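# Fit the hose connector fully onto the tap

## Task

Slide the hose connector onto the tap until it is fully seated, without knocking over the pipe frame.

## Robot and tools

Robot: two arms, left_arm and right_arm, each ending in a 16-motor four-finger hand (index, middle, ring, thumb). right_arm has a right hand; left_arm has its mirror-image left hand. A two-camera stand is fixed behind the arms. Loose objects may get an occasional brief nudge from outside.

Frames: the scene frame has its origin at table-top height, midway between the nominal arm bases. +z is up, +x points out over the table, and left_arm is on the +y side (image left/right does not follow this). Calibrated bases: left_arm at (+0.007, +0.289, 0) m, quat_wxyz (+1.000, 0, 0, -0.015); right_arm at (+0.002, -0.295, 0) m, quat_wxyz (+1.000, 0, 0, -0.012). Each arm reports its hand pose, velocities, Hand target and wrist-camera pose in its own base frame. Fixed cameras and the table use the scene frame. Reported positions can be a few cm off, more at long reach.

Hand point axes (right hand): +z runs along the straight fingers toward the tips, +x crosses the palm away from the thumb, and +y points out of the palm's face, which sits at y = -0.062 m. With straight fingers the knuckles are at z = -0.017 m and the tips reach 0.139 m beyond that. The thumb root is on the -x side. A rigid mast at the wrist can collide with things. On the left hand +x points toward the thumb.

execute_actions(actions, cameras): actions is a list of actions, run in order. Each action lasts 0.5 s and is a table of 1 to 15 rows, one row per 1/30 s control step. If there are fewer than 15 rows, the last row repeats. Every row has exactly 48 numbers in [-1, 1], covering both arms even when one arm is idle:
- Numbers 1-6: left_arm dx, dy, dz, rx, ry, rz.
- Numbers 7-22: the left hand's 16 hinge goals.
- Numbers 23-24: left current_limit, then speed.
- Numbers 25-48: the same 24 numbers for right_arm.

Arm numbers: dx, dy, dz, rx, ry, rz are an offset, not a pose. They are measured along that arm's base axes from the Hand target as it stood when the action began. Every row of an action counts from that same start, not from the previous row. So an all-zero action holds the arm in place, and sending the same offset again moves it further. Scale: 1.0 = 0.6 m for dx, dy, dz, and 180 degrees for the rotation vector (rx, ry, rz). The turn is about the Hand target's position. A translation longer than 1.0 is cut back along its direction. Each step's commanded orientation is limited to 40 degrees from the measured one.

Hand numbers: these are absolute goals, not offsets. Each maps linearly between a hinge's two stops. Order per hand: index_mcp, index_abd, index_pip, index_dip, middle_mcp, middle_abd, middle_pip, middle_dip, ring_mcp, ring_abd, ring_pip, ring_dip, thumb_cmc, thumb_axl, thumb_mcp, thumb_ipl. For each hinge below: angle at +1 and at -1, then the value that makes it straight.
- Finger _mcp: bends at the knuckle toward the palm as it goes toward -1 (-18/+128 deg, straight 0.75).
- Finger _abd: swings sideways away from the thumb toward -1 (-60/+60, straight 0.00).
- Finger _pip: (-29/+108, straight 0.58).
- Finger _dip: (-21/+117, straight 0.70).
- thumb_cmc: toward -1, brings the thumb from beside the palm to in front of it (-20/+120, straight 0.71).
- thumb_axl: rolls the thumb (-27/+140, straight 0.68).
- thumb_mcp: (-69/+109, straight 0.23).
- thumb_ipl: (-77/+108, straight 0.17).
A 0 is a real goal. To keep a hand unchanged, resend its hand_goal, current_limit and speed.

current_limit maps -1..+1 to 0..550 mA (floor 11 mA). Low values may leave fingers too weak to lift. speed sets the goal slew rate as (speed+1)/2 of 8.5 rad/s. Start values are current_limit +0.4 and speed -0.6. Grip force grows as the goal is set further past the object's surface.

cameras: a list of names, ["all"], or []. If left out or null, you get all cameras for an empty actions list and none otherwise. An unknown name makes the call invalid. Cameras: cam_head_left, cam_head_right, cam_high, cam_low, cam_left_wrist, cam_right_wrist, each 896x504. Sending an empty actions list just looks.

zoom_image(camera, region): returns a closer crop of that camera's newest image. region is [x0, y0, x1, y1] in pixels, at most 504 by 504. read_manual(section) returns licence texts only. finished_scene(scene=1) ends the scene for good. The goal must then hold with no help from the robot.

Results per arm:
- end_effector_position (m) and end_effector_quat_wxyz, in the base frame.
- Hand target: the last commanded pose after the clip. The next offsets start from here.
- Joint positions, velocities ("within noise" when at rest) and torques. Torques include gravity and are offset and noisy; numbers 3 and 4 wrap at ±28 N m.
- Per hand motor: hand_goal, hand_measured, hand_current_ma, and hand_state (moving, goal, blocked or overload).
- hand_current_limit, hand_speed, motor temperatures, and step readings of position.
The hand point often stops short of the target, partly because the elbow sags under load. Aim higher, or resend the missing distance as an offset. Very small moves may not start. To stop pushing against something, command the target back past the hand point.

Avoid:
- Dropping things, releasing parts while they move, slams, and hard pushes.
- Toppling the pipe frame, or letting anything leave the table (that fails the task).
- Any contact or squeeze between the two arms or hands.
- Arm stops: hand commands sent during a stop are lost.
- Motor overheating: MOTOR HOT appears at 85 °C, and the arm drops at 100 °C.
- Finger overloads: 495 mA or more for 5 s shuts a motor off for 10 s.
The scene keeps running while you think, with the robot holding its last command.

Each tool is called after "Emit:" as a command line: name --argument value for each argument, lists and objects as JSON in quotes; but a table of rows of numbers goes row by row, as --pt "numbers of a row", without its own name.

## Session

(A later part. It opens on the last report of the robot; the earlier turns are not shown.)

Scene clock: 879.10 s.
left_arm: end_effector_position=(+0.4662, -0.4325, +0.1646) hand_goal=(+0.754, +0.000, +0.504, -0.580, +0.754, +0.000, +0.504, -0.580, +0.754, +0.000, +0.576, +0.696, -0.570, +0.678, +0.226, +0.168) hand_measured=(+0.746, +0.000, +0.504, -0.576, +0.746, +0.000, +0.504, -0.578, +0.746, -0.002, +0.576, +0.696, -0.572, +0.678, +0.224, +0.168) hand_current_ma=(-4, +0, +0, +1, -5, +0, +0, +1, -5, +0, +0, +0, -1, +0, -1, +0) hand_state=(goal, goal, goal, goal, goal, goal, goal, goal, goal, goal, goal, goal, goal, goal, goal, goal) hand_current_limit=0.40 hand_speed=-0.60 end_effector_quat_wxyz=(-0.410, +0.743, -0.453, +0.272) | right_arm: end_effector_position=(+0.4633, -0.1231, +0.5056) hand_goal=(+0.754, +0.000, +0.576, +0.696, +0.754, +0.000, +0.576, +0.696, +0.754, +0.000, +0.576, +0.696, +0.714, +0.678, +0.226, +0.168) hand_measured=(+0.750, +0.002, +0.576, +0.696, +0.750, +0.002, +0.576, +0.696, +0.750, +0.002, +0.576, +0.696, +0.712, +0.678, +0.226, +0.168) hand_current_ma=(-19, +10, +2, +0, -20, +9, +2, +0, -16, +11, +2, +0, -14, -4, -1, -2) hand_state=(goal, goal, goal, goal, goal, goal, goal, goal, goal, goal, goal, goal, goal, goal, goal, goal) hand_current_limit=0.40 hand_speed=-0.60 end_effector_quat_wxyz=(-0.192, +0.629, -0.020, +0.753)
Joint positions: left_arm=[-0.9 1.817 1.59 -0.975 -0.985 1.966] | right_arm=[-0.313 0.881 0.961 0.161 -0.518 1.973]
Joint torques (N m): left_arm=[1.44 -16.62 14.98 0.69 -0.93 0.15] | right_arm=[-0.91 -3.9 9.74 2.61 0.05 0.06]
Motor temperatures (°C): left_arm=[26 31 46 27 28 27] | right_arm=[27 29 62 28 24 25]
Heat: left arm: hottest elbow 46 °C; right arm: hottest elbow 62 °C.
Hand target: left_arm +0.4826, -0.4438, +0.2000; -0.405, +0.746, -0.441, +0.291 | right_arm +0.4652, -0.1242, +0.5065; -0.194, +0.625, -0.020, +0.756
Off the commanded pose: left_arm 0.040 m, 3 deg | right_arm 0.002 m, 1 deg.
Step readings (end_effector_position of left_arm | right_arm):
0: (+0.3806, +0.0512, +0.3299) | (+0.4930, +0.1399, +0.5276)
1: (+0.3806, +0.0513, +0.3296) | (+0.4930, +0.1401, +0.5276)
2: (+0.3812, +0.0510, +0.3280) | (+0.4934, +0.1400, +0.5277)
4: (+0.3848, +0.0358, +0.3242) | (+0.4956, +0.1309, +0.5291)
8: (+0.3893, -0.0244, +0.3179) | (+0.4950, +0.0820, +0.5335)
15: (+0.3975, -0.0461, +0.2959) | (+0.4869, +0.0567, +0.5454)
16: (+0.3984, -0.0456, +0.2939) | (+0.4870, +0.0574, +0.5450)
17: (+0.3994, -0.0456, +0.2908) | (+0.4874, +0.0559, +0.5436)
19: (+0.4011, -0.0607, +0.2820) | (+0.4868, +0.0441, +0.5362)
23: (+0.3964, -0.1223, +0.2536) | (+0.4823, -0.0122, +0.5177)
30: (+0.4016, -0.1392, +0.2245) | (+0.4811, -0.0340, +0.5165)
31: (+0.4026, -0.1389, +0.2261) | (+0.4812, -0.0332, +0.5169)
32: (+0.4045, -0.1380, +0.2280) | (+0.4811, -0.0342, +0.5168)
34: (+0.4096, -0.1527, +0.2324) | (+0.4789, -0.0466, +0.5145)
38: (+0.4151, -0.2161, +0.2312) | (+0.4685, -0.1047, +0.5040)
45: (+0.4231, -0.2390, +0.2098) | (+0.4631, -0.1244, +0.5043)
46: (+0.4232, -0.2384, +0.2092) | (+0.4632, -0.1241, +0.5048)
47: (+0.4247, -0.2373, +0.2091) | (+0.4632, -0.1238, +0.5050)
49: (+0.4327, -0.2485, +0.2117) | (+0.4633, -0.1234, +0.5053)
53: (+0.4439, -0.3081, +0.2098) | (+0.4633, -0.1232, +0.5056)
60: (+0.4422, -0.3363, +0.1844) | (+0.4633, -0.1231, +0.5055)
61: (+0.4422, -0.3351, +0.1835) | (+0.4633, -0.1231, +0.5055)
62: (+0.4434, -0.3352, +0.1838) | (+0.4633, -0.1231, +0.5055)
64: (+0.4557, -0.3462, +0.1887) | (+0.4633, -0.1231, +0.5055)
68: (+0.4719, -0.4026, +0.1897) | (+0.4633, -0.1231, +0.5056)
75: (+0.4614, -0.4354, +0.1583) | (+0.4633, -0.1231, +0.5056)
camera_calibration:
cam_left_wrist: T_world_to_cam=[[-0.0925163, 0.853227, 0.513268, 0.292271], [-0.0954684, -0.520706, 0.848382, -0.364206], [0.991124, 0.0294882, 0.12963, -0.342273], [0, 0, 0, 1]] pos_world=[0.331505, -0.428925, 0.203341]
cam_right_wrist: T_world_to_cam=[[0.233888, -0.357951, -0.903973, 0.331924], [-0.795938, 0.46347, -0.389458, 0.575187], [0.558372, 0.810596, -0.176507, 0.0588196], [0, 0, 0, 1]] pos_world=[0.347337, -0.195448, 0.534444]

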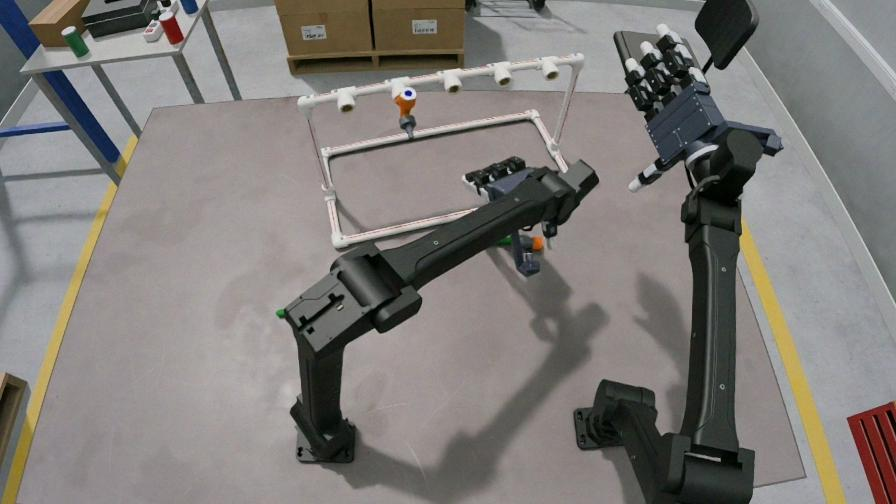

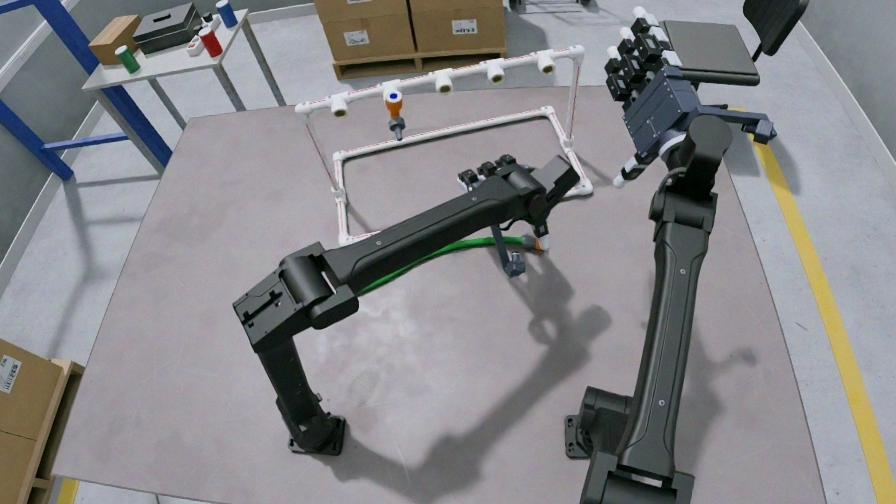

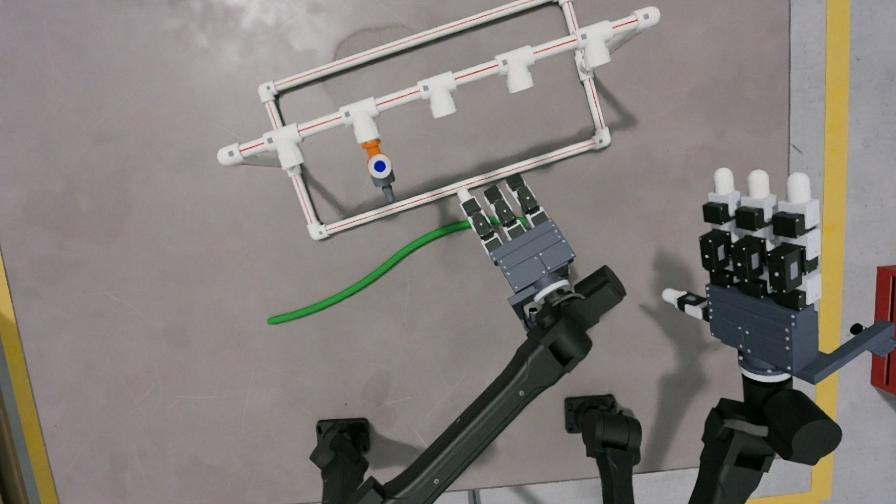

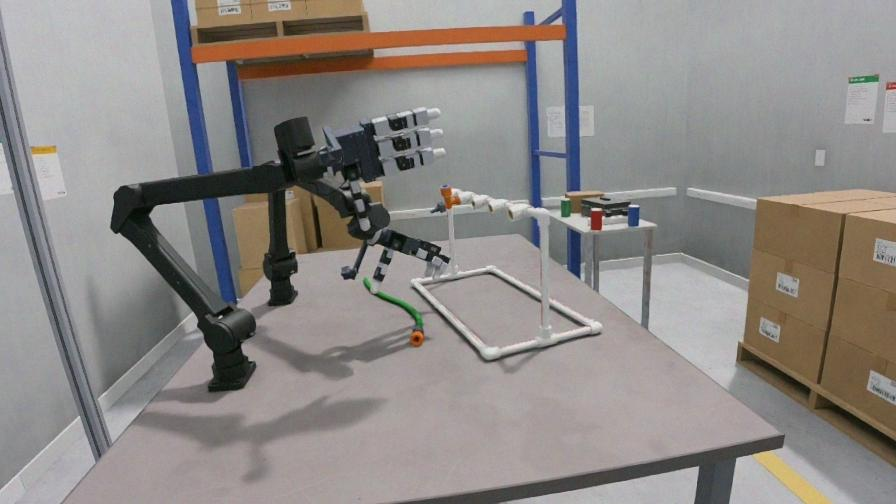

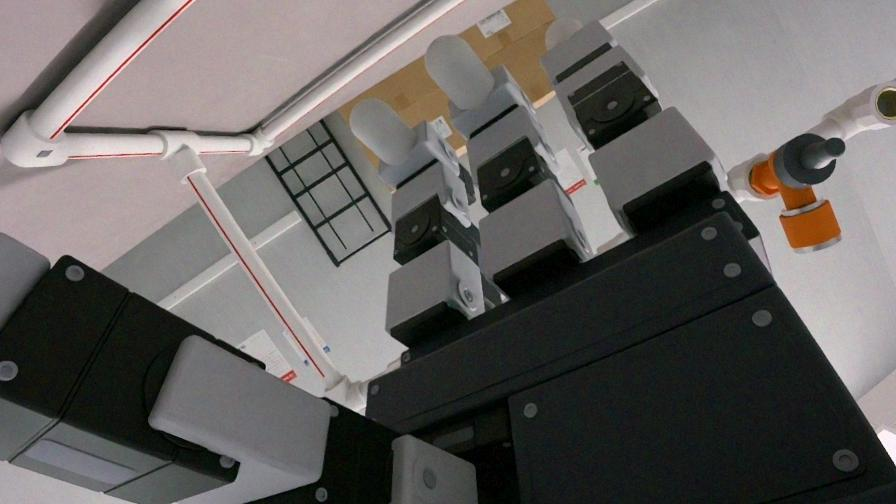

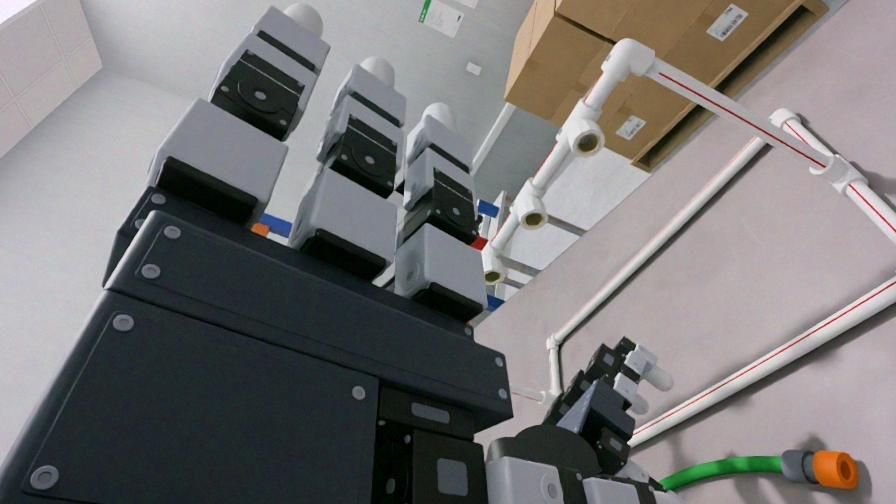

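Emit:
execute_actions --actions '[[[0.0136,-0.0095,-0.05,0,0,0,0.754,0,0.504,-0.58,0.754,0,0.504,-0.58,0.89,0,0.504,-0.58,-0.571,0.678,0.226,0.168,0.4,-0.6,0,0,0,0,0,0,0.754,0,0.576,0.696,0.754,0,0.576,0.696,0.754,0,0.576,0.696,0.714,0.678,0.226,0.168,0.4,-0.6]],[[0.0136,-0.0095,-0.1,0,0,0,0.754,0,0.504,-0.58,0.754,0,0.504,-0.58,0.89,0,0.504,-0.58,-0.571,0.678,0.226,0.168,0.4,-0.6,0,0,0,0,0,0,0.754,0,0.576,0.696,0.754,0,0.576,0.696,0.754,0,0.576,0.696,0.714,0.678,0.226,0.168,0.4,-0.6]]]' --cameras '["all"]'

Emit:
zoom_image --camera "cam_low" --region '[320, 220, 520, 370]'

Emit:
zoom_image --camera "cam_high" --region '[440, 140, 640, 290]'

Emit:
zoom_image --camera "cam_right_wrist" --region '[480, 300, 896, 504]'

Scene clock: 904.57 s.
left_arm: end_effector_position=(+0.4920, -0.4582, +0.1025) hand_goal=(+0.754, +0.000, +0.504, -0.580, +0.754, +0.000, +0.504, -0.580, +0.890, +0.000, +0.504, -0.580, -0.570, +0.678, +0.226, +0.168) hand_measured=(+0.746, +0.000, +0.504, -0.576, +0.746, +0.000, +0.504, -0.578, +0.870, -0.002, +0.504, -0.576, -0.572, +0.678, +0.224, +0.168) hand_current_ma=(-4, +0, +0, +1, -5, +0, +0, +1, -19, +0, +0, +1, -1, +0, -1, +0) hand_state=(goal, goal, goal, goal, goal, goal, goal, goal, goal, goal, goal, goal, goal, goal, goal, goal) hand_current_limit=0.40 hand_speed=-0.60 end_effector_quat_wxyz=(-0.405, +0.746, -0.444, +0.286) | right_arm: end_effector_position=(+0.4633, -0.1231, +0.5056) hand_goal=(+0.754, +0.000, +0.576, +0.696, +0.754, +0.000, +0.576, +0.696, +0.754, +0.000, +0.576, +0.696, +0.714, +0.678, +0.226, +0.168) hand_measured=(+0.750, +0.002, +0.576, +0.696, +0.750, +0.002, +0.576, +0.696, +0.750, +0.002, +0.576, +0.696, +0.712, +0.678, +0.226, +0.168) hand_current_ma=(-19, +10, +2, +0, -20, +9, +2, +0, -16, +11, +2, +0, -14, -4, -1, -2) hand_state=(goal, goal, goal, goal, goal, goal, goal, goal, goal, goal, goal, goal, goal, goal, goal, goal) hand_current_limit=0.40 hand_speed=-0.60 end_effector_quat_wxyz=(-0.192, +0.629, -0.020, +0.753)
Joint positions: left_arm=[-0.893 1.937 1.59 -0.814 -0.985 1.974] | right_arm=[-0.313 0.881 0.961 0.161 -0.518 1.973]
Joint torques (N m): left_arm=[1.44 -18.78 9.55 1.63 -0.83 0.13] | right_arm=[-0.85 -3.96 9.73 2.62 0.04 0.06]
Motor temperatures (°C): left_arm=[26 35 46 27 29 27] | right_arm=[27 29 57 28 24 25]
Heat: left arm: hottest elbow 46 °C; right arm: hottest elbow 57 °C.
Hand target: left_arm +0.4988, -0.4554, +0.1100; -0.405, +0.746, -0.441, +0.292 | right_arm +0.4652, -0.1242, +0.5065; -0.194, +0.625, -0.020, +0.756
Off the commanded pose: left_arm 0.011 m, 1 deg | right_arm 0.002 m, 1 deg.
Step readings (end_effector_position of left_arm | right_arm):
0: (+0.4662, -0.4325, +0.1646) | (+0.4633, -0.1231, +0.5056)
1: (+0.4662, -0.4325, +0.1646) | (+0.4633, -0.1231, +0.5056)
2: (+0.4662, -0.4325, +0.1644) | (+0.4633, -0.1231, +0.5056)
4: (+0.4671, -0.4336, +0.1632) | (+0.4633, -0.1231, +0.5056)
8: (+0.4704, -0.4362, +0.1545) | (+0.4633, -0.1231, +0.5056)
15: (+0.4715, -0.4373, +0.1403) | (+0.4633, -0.1231, +0.5056)
16: (+0.4717, -0.4375, +0.1402) | (+0.4633, -0.1231, +0.5056)
17: (+0.4733, -0.4391, +0.1405) | (+0.4633, -0.1231, +0.5056)
19: (+0.4799, -0.4462, +0.1398) | (+0.4633, -0.1231, +0.5056)
23: (+0.4886, -0.4555, +0.1270) | (+0.4633, -0.1231, +0.5056)
30: (+0.4916, -0.4577, +0.1027) | (+0.4633, -0.1231, +0.5056)
camera_calibration:
cam_left_wrist: T_world_to_cam=[[-0.105972, 0.866617, 0.48759, 0.363886], [-0.113922, -0.497704, 0.859833, -0.303934], [0.987822, 0.0355709, 0.151469, -0.356915], [0, 0, 0, 1]] pos_world=[0.356506, -0.453923, 0.137967]
cam_right_wrist: T_world_to_cam=[[0.233888, -0.357951, -0.903973, 0.331924], [-0.795938, 0.46347, -0.389458, 0.575187], [0.558372, 0.810596, -0.176507, 0.0588196], [0, 0, 0, 1]] pos_world=[0.347337, -0.195448, 0.534444]

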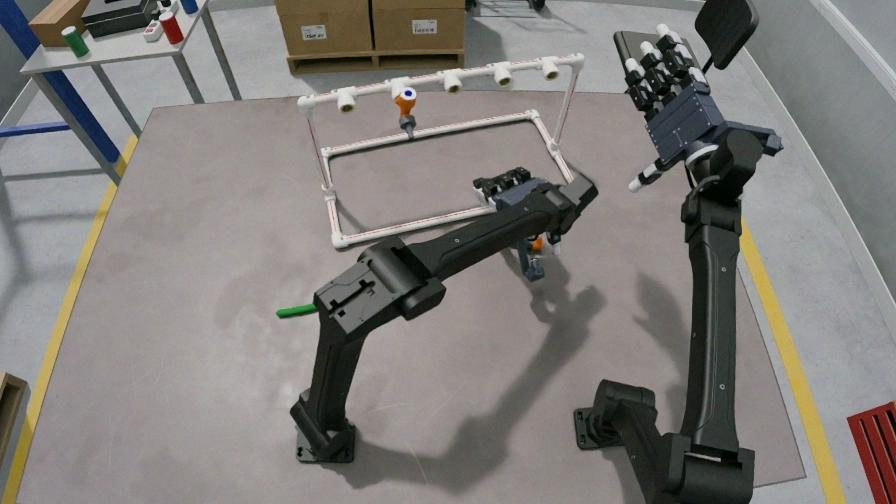

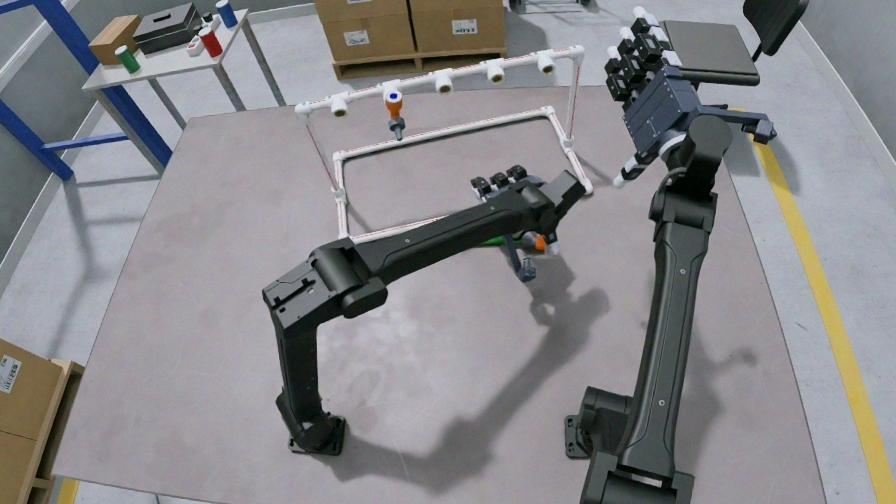

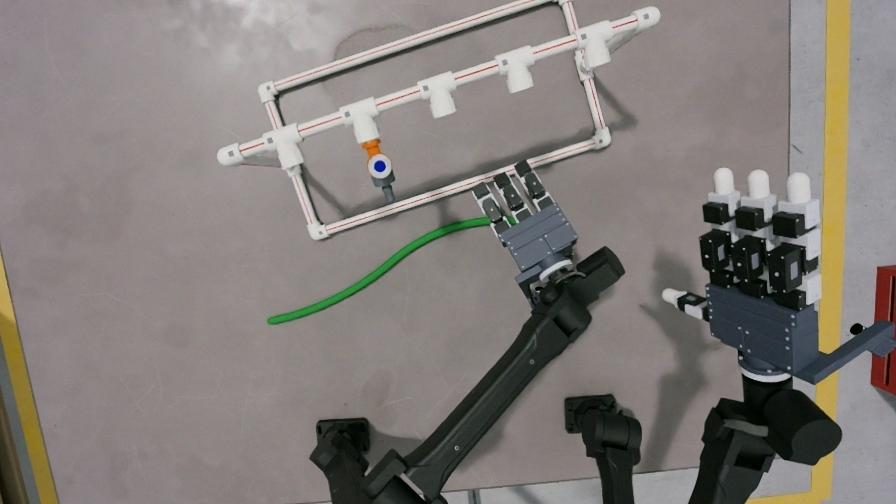

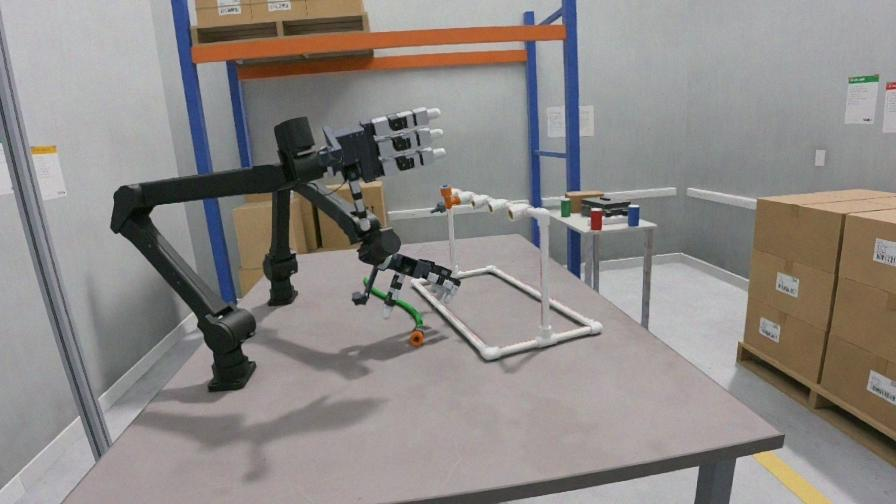

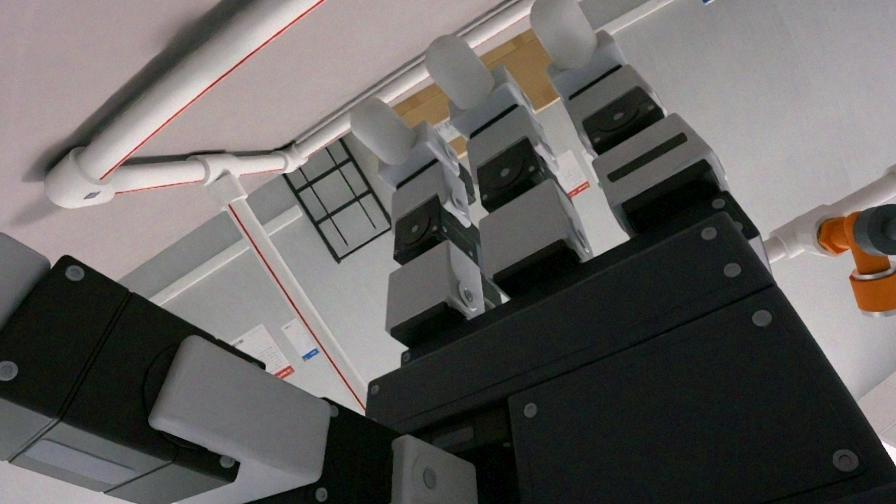

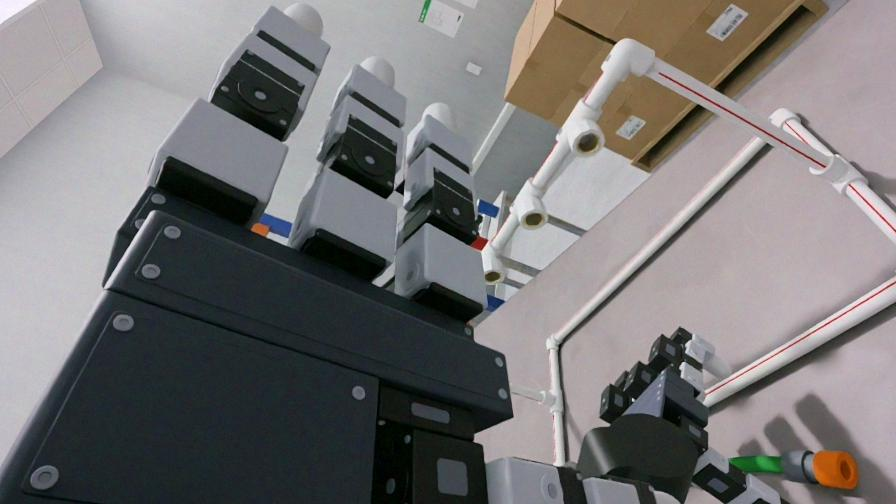

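Scaled by 2.520.

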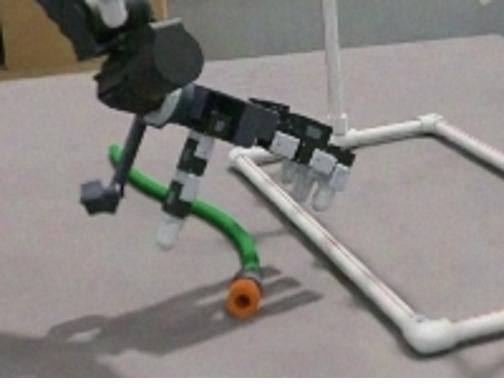

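Scaled by 2.520.

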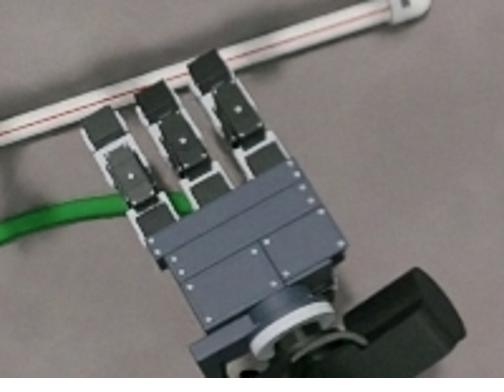

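Scaled by 1.212.

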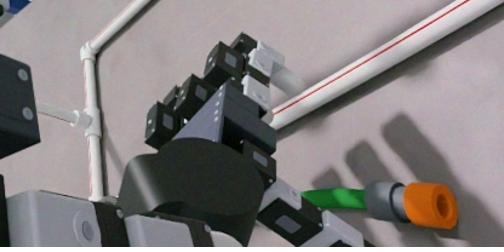

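Emit:
execute_actions --actions '[[[0,0.003,-0.055,0,0,0,0.754,0,0.504,-0.58,0.754,0,0.504,-0.58,0.89,0,0.504,-0.58,-0.571,0.678,0.226,0.168,0.4,-0.6,0,0,0,0,0,0,0.754,0,0.576,0.696,0.754,0,0.576,0.696,0.754,0,0.576,0.696,0.714,0.678,0.226,0.168,0.4,-0.6]],[[0,0,-0.052,0,0,0,0.754,0,0.504,-0.58,0.754,0,0.504,-0.58,0.89,0,0.504,-0.58,-0.571,0.678,0.226,0.168,0.4,-0.6,0,0,0,0,0,0,0.754,0,0.576,0.696,0.754,0,0.576,0.696,0.754,0,0.576,0.696,0.714,0.678,0.226,0.168,0.4,-0.6]]]' --cameras '["cam_high","cam_low","cam_right_wrist","cam_head_right"]'

Emit:
zoom_image --camera "cam_low" --region '[340, 250, 500, 370]'

Emit:
zoom_image --camera "cam_right_wrist" --region '[560, 300, 896, 504]'

Emit:
zoom_image --camera "cam_head_right" --region '[440, 150, 620, 290]'

Scene clock: 944.87 s.
left_arm: end_effector_position=(+0.4938, -0.4585, +0.0446) hand_goal=(+0.754, +0.000, +0.504, -0.580, +0.754, +0.000, +0.504, -0.580, +0.890, +0.000, +0.504, -0.580, -0.570, +0.678, +0.226, +0.168) hand_measured=(+0.746, +0.000, +0.504, -0.576, +0.746, +0.000, +0.504, -0.578, +0.870, -0.002, +0.504, -0.576, -0.572, +0.678, +0.224, +0.168) hand_current_ma=(-4, +0, +0, +1, -5, +0, +0, +1, -19, +0, +0, +1, -1, +0, -1, +0) hand_state=(goal, goal, goal, goal, goal, goal, goal, goal, goal, goal, goal, goal, goal, goal, goal, goal) hand_current_limit=0.40 hand_speed=-0.60 end_effector_quat_wxyz=(-0.404, +0.747, -0.441, +0.291) | right_arm: end_effector_position=(+0.4633, -0.1231, +0.5056) hand_goal=(+0.754, +0.000, +0.576, +0.696, +0.754, +0.000, +0.576, +0.696, +0.754, +0.000, +0.576, +0.696, +0.714, +0.678, +0.226, +0.168) hand_measured=(+0.750, +0.002, +0.576, +0.696, +0.750, +0.002, +0.576, +0.696, +0.750, +0.002, +0.576, +0.696, +0.712, +0.678, +0.226, +0.168) hand_current_ma=(-19, +10, +2, +0, -20, +9, +2, +0, -16, +11, +2, +0, -14, -4, -1, -2) hand_state=(goal, goal, goal, goal, goal, goal, goal, goal, goal, goal, goal, goal, goal, goal, goal, goal) hand_current_limit=0.40 hand_speed=-0.60 end_effector_quat_wxyz=(-0.192, +0.629, -0.020, +0.753)
Joint positions: left_arm=[-0.891 1.996 1.515 -0.665 -0.984 1.978] | right_arm=[-0.313 0.881 0.961 0.161 -0.518 1.973]
Joint torques (N m): left_arm=[1.73 -17.44 8.5 1.61 -0.79 0.12] | right_arm=[-0.85 -3.9 9.73 2.63 0.04 0.06]
Heat: left arm: hottest elbow 43 °C; right arm: hottest elbow 53 °C.
Hand target: left_arm +0.4988, -0.4536, +0.0458; -0.405, +0.746, -0.441, +0.291 | right_arm +0.4652, -0.1242, +0.5065; -0.194, +0.625, -0.020, +0.756
Off the commanded pose: left_arm 0.007 m, 0 deg | right_arm 0.002 m, 1 deg.
Step readings (end_effector_position of left_arm | right_arm):
0: (+0.4920, -0.4582, +0.1025) | (+0.4633, -0.1231, +0.5056)
1: (+0.4921, -0.4583, +0.1025) | (+0.4633, -0.1231, +0.5056)
2: (+0.4929, -0.4589, +0.1025) | (+0.4633, -0.1231, +0.5056)
4: (+0.4947, -0.4611, +0.1013) | (+0.4633, -0.1231, +0.5056)
8: (+0.4945, -0.4604, +0.0923) | (+0.4633, -0.1231, +0.5056)
15: (+0.4940, -0.4587, +0.0790) | (+0.4633, -0.1231, +0.5056)
16: (+0.4941, -0.4587, +0.0784) | (+0.4633, -0.1231, +0.5056)
17: (+0.4945, -0.4592, +0.0778) | (+0.4633, -0.1231, +0.5056)
19: (+0.4956, -0.4606, +0.0754) | (+0.4633, -0.1231, +0.5056)
23: (+0.4955, -0.4605, +0.0634) | (+0.4633, -0.1231, +0.5056)
30: (+0.4933, -0.4579, +0.0445) | (+0.4633, -0.1231, +0.5056)
camera_calibration:
cam_right_wrist: T_world_to_cam=[[0.233888, -0.357951, -0.903973, 0.331924], [-0.795938, 0.46347, -0.389458, 0.575187], [0.558372, 0.810596, -0.176507, 0.0588196], [0, 0, 0, 1]] pos_world=[0.347337, -0.195448, 0.534444]
Images, in order (width x height): cam_head_right 896x504, cam_high 896x504, cam_low 896x504, cam_right_wrist 896x504.

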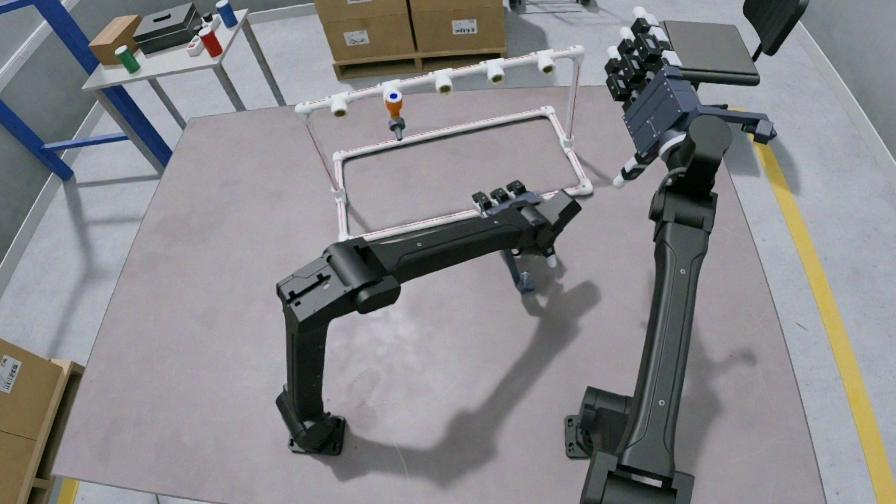

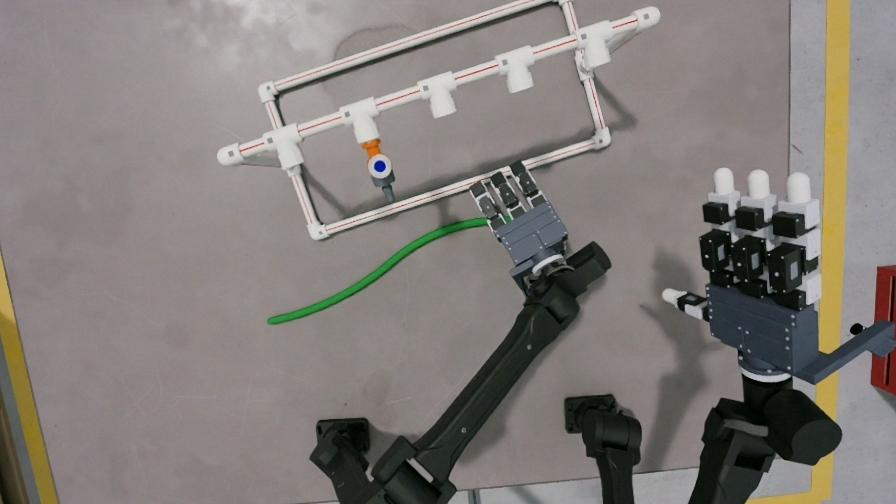

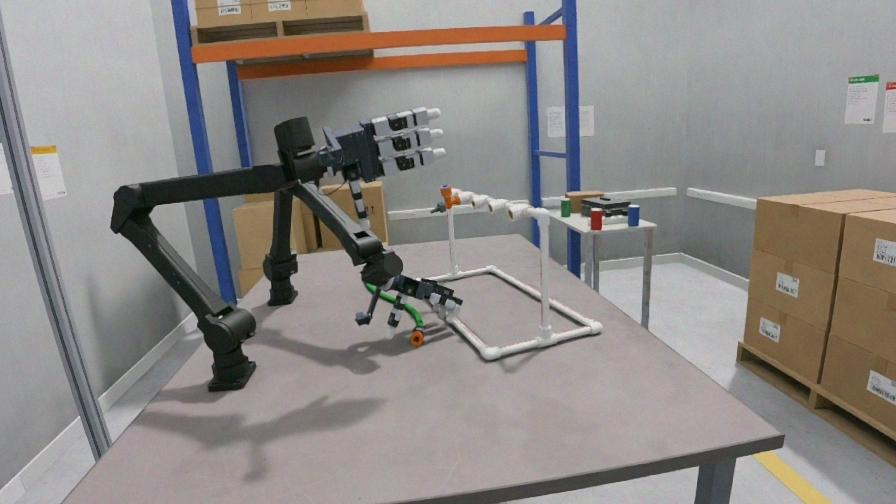

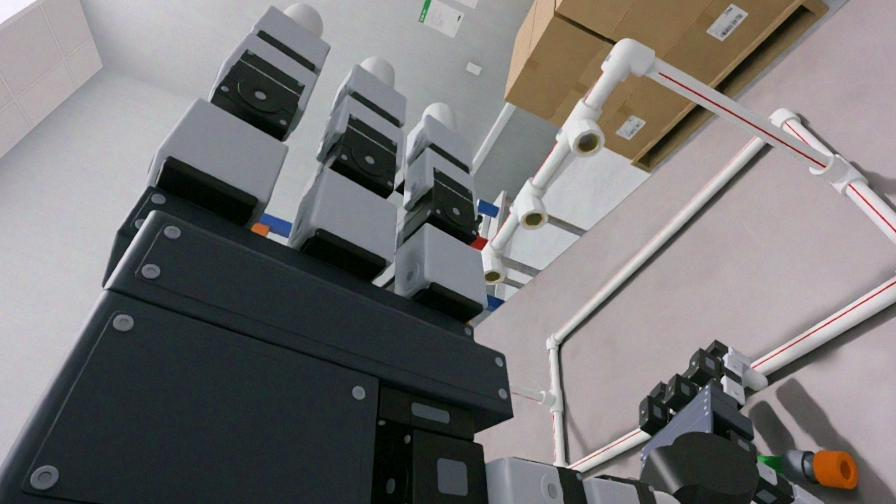

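Scaled by 3.150.

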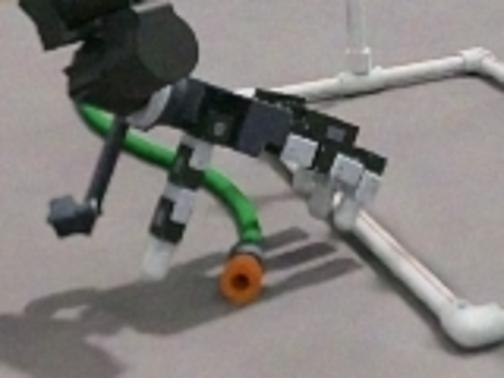

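Scaled by 1.500.

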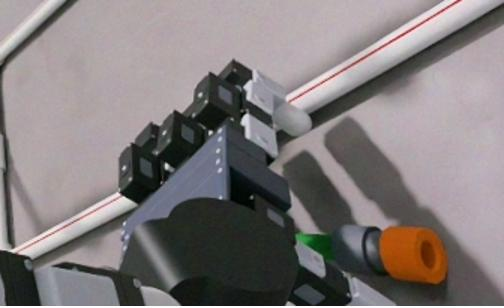

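Scaled by 2.800.

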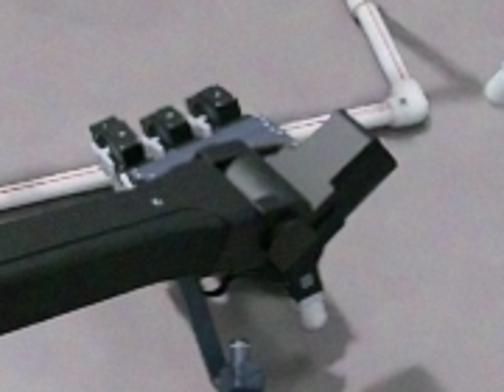

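Emit:
zoom_image --camera "cam_high" --region '[450, 150, 590, 250]'

Scaled by 3.600.

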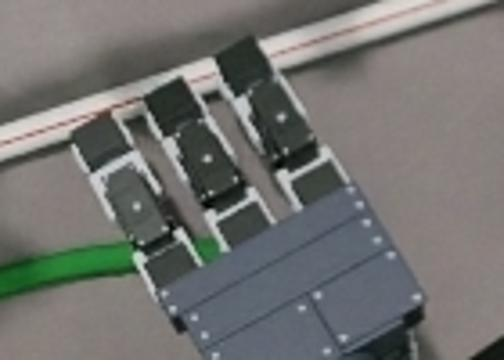

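Emit:
execute_actions --actions '[[[-0.02,-0.024,-0.01,0,0,0,0.754,0,0.504,-0.58,0.754,0,0.504,-0.58,0.89,0,0.504,-0.58,-0.571,0.678,0.226,0.168,0.4,-0.6,0,0,0,0,0,0,0.754,0,0.576,0.696,0.754,0,0.576,0.696,0.754,0,0.576,0.696,0.714,0.678,0.226,0.168,0.4,-0.6]],[[0,0,-0.018,0,0,0,0.754,0,0.504,-0.58,0.754,0,0.504,-0.58,0.89,0,0.504,-0.58,-0.571,0.678,0.226,0.168,0.4,-0.6,0,0,0,0,0,0,0.754,0,0.576,0.696,0.754,0,0.576,0.696,0.754,0,0.576,0.696,0.714,0.678,0.226,0.168,0.4,-0.6]]]' --cameras '["cam_high","cam_low","cam_right_wrist","cam_left_wrist"]'

Emit:
zoom_image --camera "cam_low" --region '[360, 270, 480, 360]'

Emit:
zoom_image --camera "cam_right_wrist" --region '[620, 320, 896, 504]'

Emit:
zoom_image --camera "cam_high" --region '[450, 150, 590, 250]'

Scene clock: 1001.53 s.
left_arm: end_effector_position=(+0.4864, -0.4588, +0.0270) hand_goal=(+0.754, +0.000, +0.504, -0.580, +0.754, +0.000, +0.504, -0.580, +0.890, +0.000, +0.504, -0.580, -0.570, +0.678, +0.226, +0.168) hand_measured=(+0.746, +0.000, +0.504, -0.576, +0.746, +0.000, +0.504, -0.578, +0.870, -0.002, +0.504, -0.576, -0.572, +0.678, +0.224, +0.168) hand_current_ma=(-4, +0, +0, +1, -5, +0, +0, +1, -19, +0, +0, +1, -1, +0, -1, +0) hand_state=(goal, goal, goal, goal, goal, goal, goal, goal, goal, goal, goal, goal, goal, goal, goal, goal) hand_current_limit=0.40 hand_speed=-0.60 end_effector_quat_wxyz=(-0.410, +0.744, -0.448, +0.279) | right_arm: end_effector_position=(+0.4633, -0.1231, +0.5056) hand_goal=(+0.754, +0.000, +0.576, +0.696, +0.754, +0.000, +0.576, +0.696, +0.754, +0.000, +0.576, +0.696, +0.714, +0.678, +0.226, +0.168) hand_measured=(+0.750, +0.002, +0.576, +0.696, +0.750, +0.002, +0.576, +0.696, +0.750, +0.002, +0.576, +0.696, +0.712, +0.678, +0.226, +0.168) hand_current_ma=(-19, +10, +2, +0, -20, +9, +2, +0, -16, +11, +2, +0, -14, -4, -1, -2) hand_state=(goal, goal, goal, goal, goal, goal, goal, goal, goal, goal, goal, goal, goal, goal, goal, goal) hand_current_limit=0.40 hand_speed=-0.60 end_effector_quat_wxyz=(-0.192, +0.629, -0.020, +0.753)
Joint positions: left_arm=[-0.902 2.023 1.515 -0.682 -0.992 1.962] | right_arm=[-0.313 0.881 0.961 0.161 -0.518 1.973]
Joint torques (N m): left_arm=[0.03 -17.08 9.01 1.55 -0.95 -0.2] | right_arm=[-0.85 -3.9 9.73 2.62 0.04 0.06]
Motor temperatures (°C): left_arm=[26 41 42 27 30 27] | right_arm=[27 29 50 28 24 25]
Heat: left arm: hottest elbow 42 °C; right arm: hottest elbow 50 °C.
Hand target: left_arm +0.4868, -0.4680, +0.0290; -0.405, +0.746, -0.441, +0.292 | right_arm +0.4652, -0.1242, +0.5065; -0.194, +0.625, -0.020, +0.756
Off the commanded pose: left_arm 0.009 m, 2 deg | right_arm 0.002 m, 1 deg.
Step readings (end_effector_position of left_arm | right_arm):
0: (+0.4938, -0.4585, +0.0446) | (+0.4633, -0.1231, +0.5056)
1: (+0.4938, -0.4585, +0.0446) | (+0.4633, -0.1231, +0.5056)
2: (+0.4938, -0.4585, +0.0446) | (+0.4633, -0.1231, +0.5056)
4: (+0.4940, -0.4579, +0.0445) | (+0.4633, -0.1231, +0.5056)
8: (+0.4914, -0.4577, +0.0420) | (+0.4633, -0.1231, +0.5056)
15: (+0.4880, -0.4587, +0.0360) | (+0.4633, -0.1231, +0.5056)
16: (+0.4878, -0.4589, +0.0357) | (+0.4633, -0.1231, +0.5056)
17: (+0.4878, -0.4589, +0.0353) | (+0.4633, -0.1231, +0.5056)
19: (+0.4876, -0.4591, +0.0346) | (+0.4633, -0.1231, +0.5056)
23: (+0.4868, -0.4593, +0.0312) | (+0.4633, -0.1231, +0.5056)
30: (+0.4864, -0.4588, +0.0270) | (+0.4633, -0.1231, +0.5056)
camera_calibration:
cam_left_wrist: T_world_to_cam=[[-0.101687, 0.858176, 0.503184, 0.394161], [-0.106329, -0.512284, 0.852208, -0.250224], [0.989118, 0.0331554, 0.143342, -0.341447], [0, 0, 0, 1]] pos_world=[0.351206, -0.455124, 0.0638509]
cam_right_wrist: T_world_to_cam=[[0.233888, -0.357951, -0.903973, 0.331924], [-0.795938, 0.46347, -0.389458, 0.575187], [0.558372, 0.810596, -0.176507, 0.0588196], [0, 0, 0, 1]] pos_world=[0.347337, -0.195448, 0.534444]
Images, in order (width x height): cam_high 896x504, cam_low 896x504, cam_left_wrist 896x504, cam_right_wrist 896x504.

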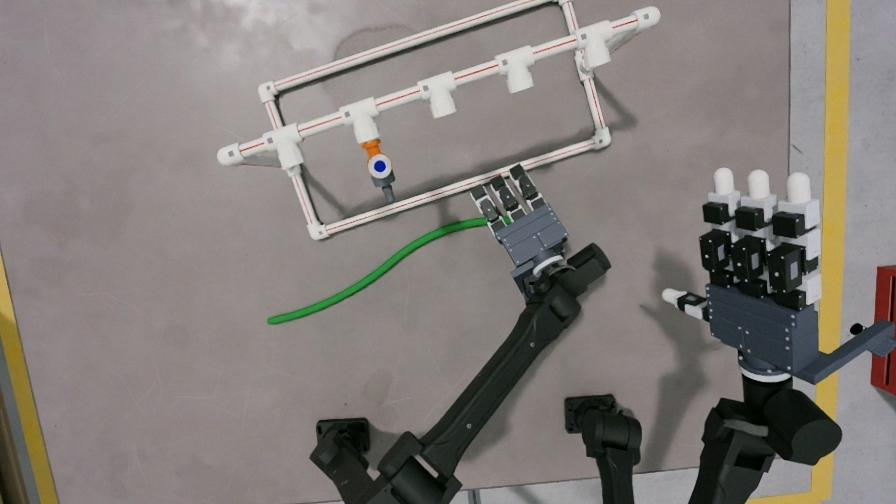

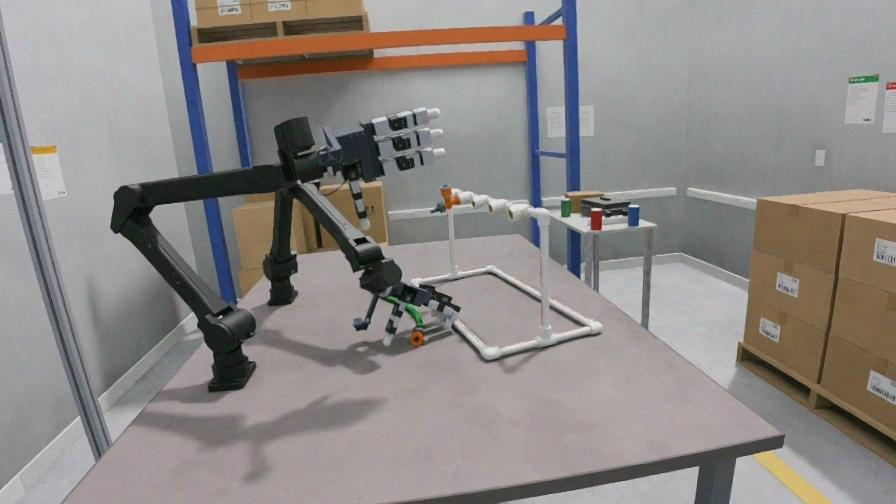

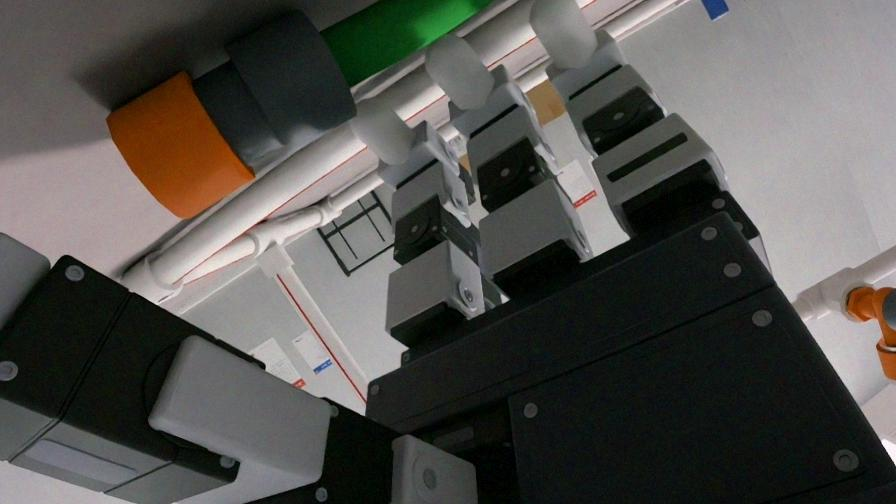

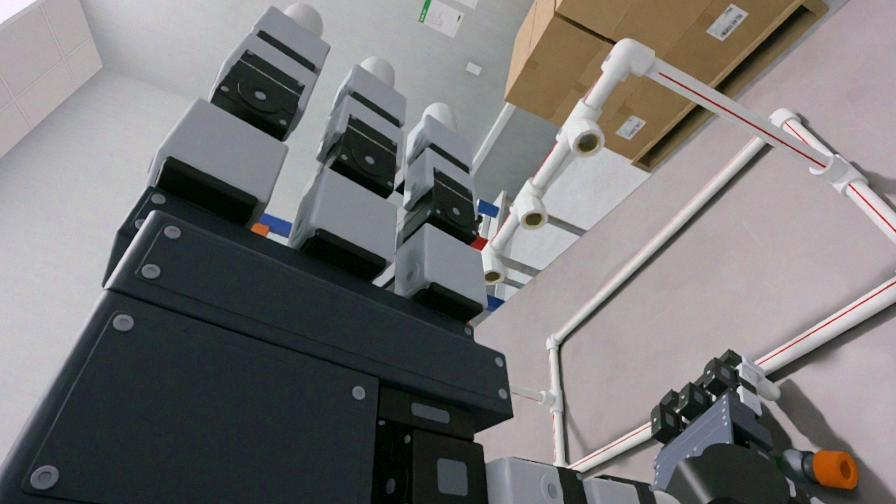

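Scaled by 4.200.

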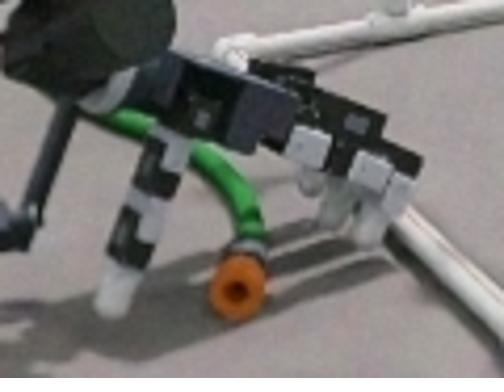

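Scaled by 1.826.

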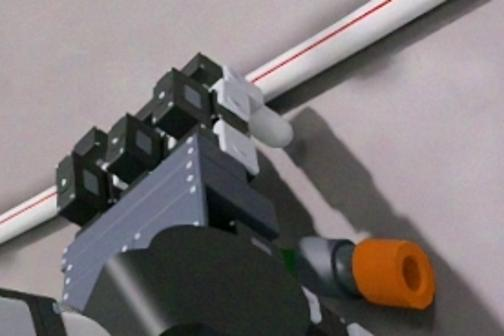

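Scaled by 3.600.

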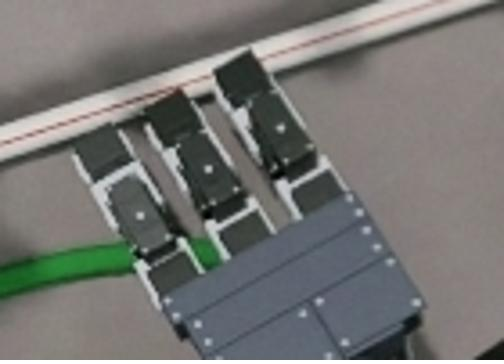

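Emit:
execute_actions --actions '[[[0.0097,-0.0233,0,0,0,0,0.754,0,0.504,-0.58,0.754,0,0.504,-0.58,0.89,0,0.504,-0.58,-0.571,0.678,0.226,0.168,0.4,-0.6,0,0,0,0,0,0,0.754,0,0.576,0.696,0.754,0,0.576,0.696,0.754,0,0.576,0.696,0.714,0.678,0.226,0.168,0.4,-0.6]]]' --cameras '["cam_low","cam_left_wrist"]'

Scene clock: 1033.50 s.
left_arm: end_effector_position=(+0.4841, -0.4581, +0.0150) hand_goal=(+0.754, +0.000, +0.504, -0.580, +0.754, +0.000, +0.504, -0.580, +0.890, +0.000, +0.504, -0.580, -0.570, +0.678, +0.226, +0.168) hand_measured=(+0.750, +0.000, +0.504, -0.580, +0.756, +0.002, +0.504, -0.584, +0.870, -0.002, +0.504, -0.576, -0.572, +0.678, +0.224, +0.168) hand_current_ma=(-1, +0, +0, +0, +1, +0, +0, -2, -19, +0, +0, +1, +0, +0, -1, +0) hand_state=(goal, goal, goal, goal, goal, goal, goal, goal, goal, goal, goal, goal, goal, goal, goal, goal) hand_current_limit=0.40 hand_speed=-0.60 end_effector_quat_wxyz=(-0.417, +0.741, -0.450, +0.273) | right_arm: end_effector_position=(+0.4633, -0.1231, +0.5056) hand_goal=(+0.754, +0.000, +0.576, +0.696, +0.754, +0.000, +0.576, +0.696, +0.754, +0.000, +0.576, +0.696, +0.714, +0.678, +0.226, +0.168) hand_measured=(+0.750, +0.002, +0.576, +0.696, +0.750, +0.002, +0.576, +0.696, +0.750, +0.002, +0.576, +0.696, +0.712, +0.678, +0.226, +0.168) hand_current_ma=(-19, +10, +2, +0, -20, +9, +2, +0, -16, +11, +2, +0, -14, -4, -1, -2) hand_state=(goal, goal, goal, goal, goal, goal, goal, goal, goal, goal, goal, goal, goal, goal, goal, goal) hand_current_limit=0.40 hand_speed=-0.60 end_effector_quat_wxyz=(-0.192, +0.629, -0.020, +0.753)
Joint positions: left_arm=[-0.907 2.044 1.516 -0.687 -1.003 1.951] | right_arm=[-0.313 0.881 0.961 0.161 -0.518 1.973]
Joint torques (N m): left_arm=[-0.09 -16.91 13.41 0.42 -0.61 -0.19] | right_arm=[-0.91 -3.84 9.73 2.63 0.04 0.06]
Heat: left arm: hottest elbow 42 °C; right arm: hottest elbow 50 °C.
Hand target: left_arm +0.4928, -0.4820, +0.0291; -0.405, +0.746, -0.440, +0.292 | right_arm +0.4652, -0.1242, +0.5065; -0.194, +0.625, -0.020, +0.756
Off the commanded pose: left_arm 0.029 m, 3 deg | right_arm 0.002 m, 1 deg.
Step readings (end_effector_position of left_arm | right_arm):
0: (+0.4864, -0.4588, +0.0270) | (+0.4633, -0.1231, +0.5056)
1: (+0.4865, -0.4588, +0.0271) | (+0.4633, -0.1231, +0.5056)
2: (+0.4865, -0.4587, +0.0266) | (+0.4633, -0.1231, +0.5056)
4: (+0.4859, -0.4591, +0.0249) | (+0.4633, -0.1231, +0.5056)
8: (+0.4840, -0.4582, +0.0154) | (+0.4633, -0.1231, +0.5056)
15: (+0.4841, -0.4580, +0.0150) | (+0.4633, -0.1231, +0.5056)
camera_calibration:
cam_left_wrist: T_world_to_cam=[[-0.104369, 0.848535, 0.518744, 0.396028], [-0.10135, -0.527951, 0.843206, -0.249273], [0.989361, 0.0354296, 0.141101, -0.336522], [0, 0, 0, 1]] pos_world=[0.349011, -0.455725, 0.0522343]
Images, in order (width x height): cam_low 896x504, cam_left_wrist 896x504.

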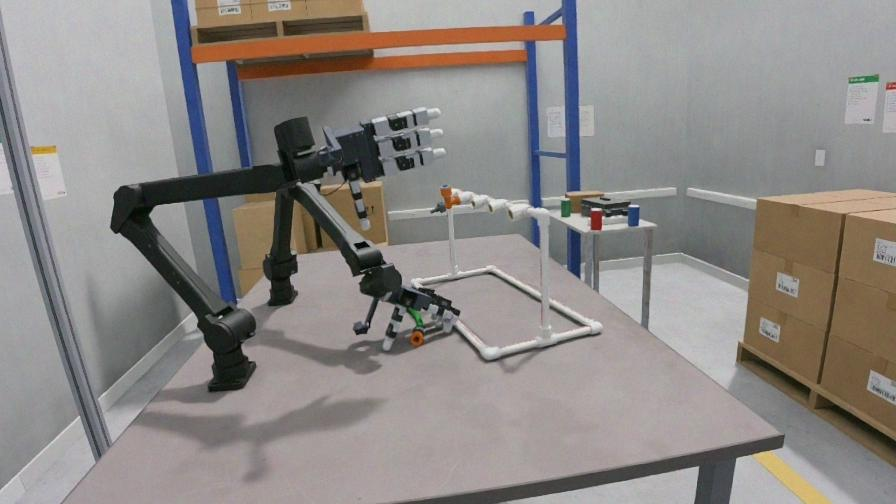

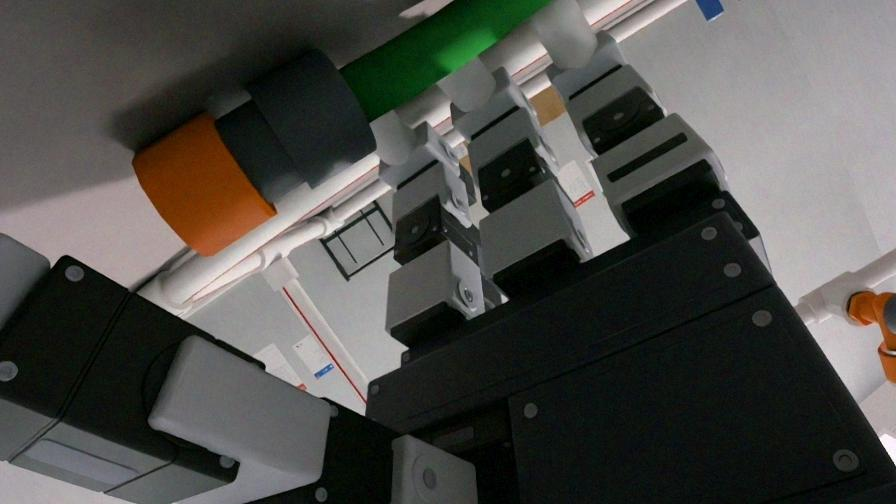

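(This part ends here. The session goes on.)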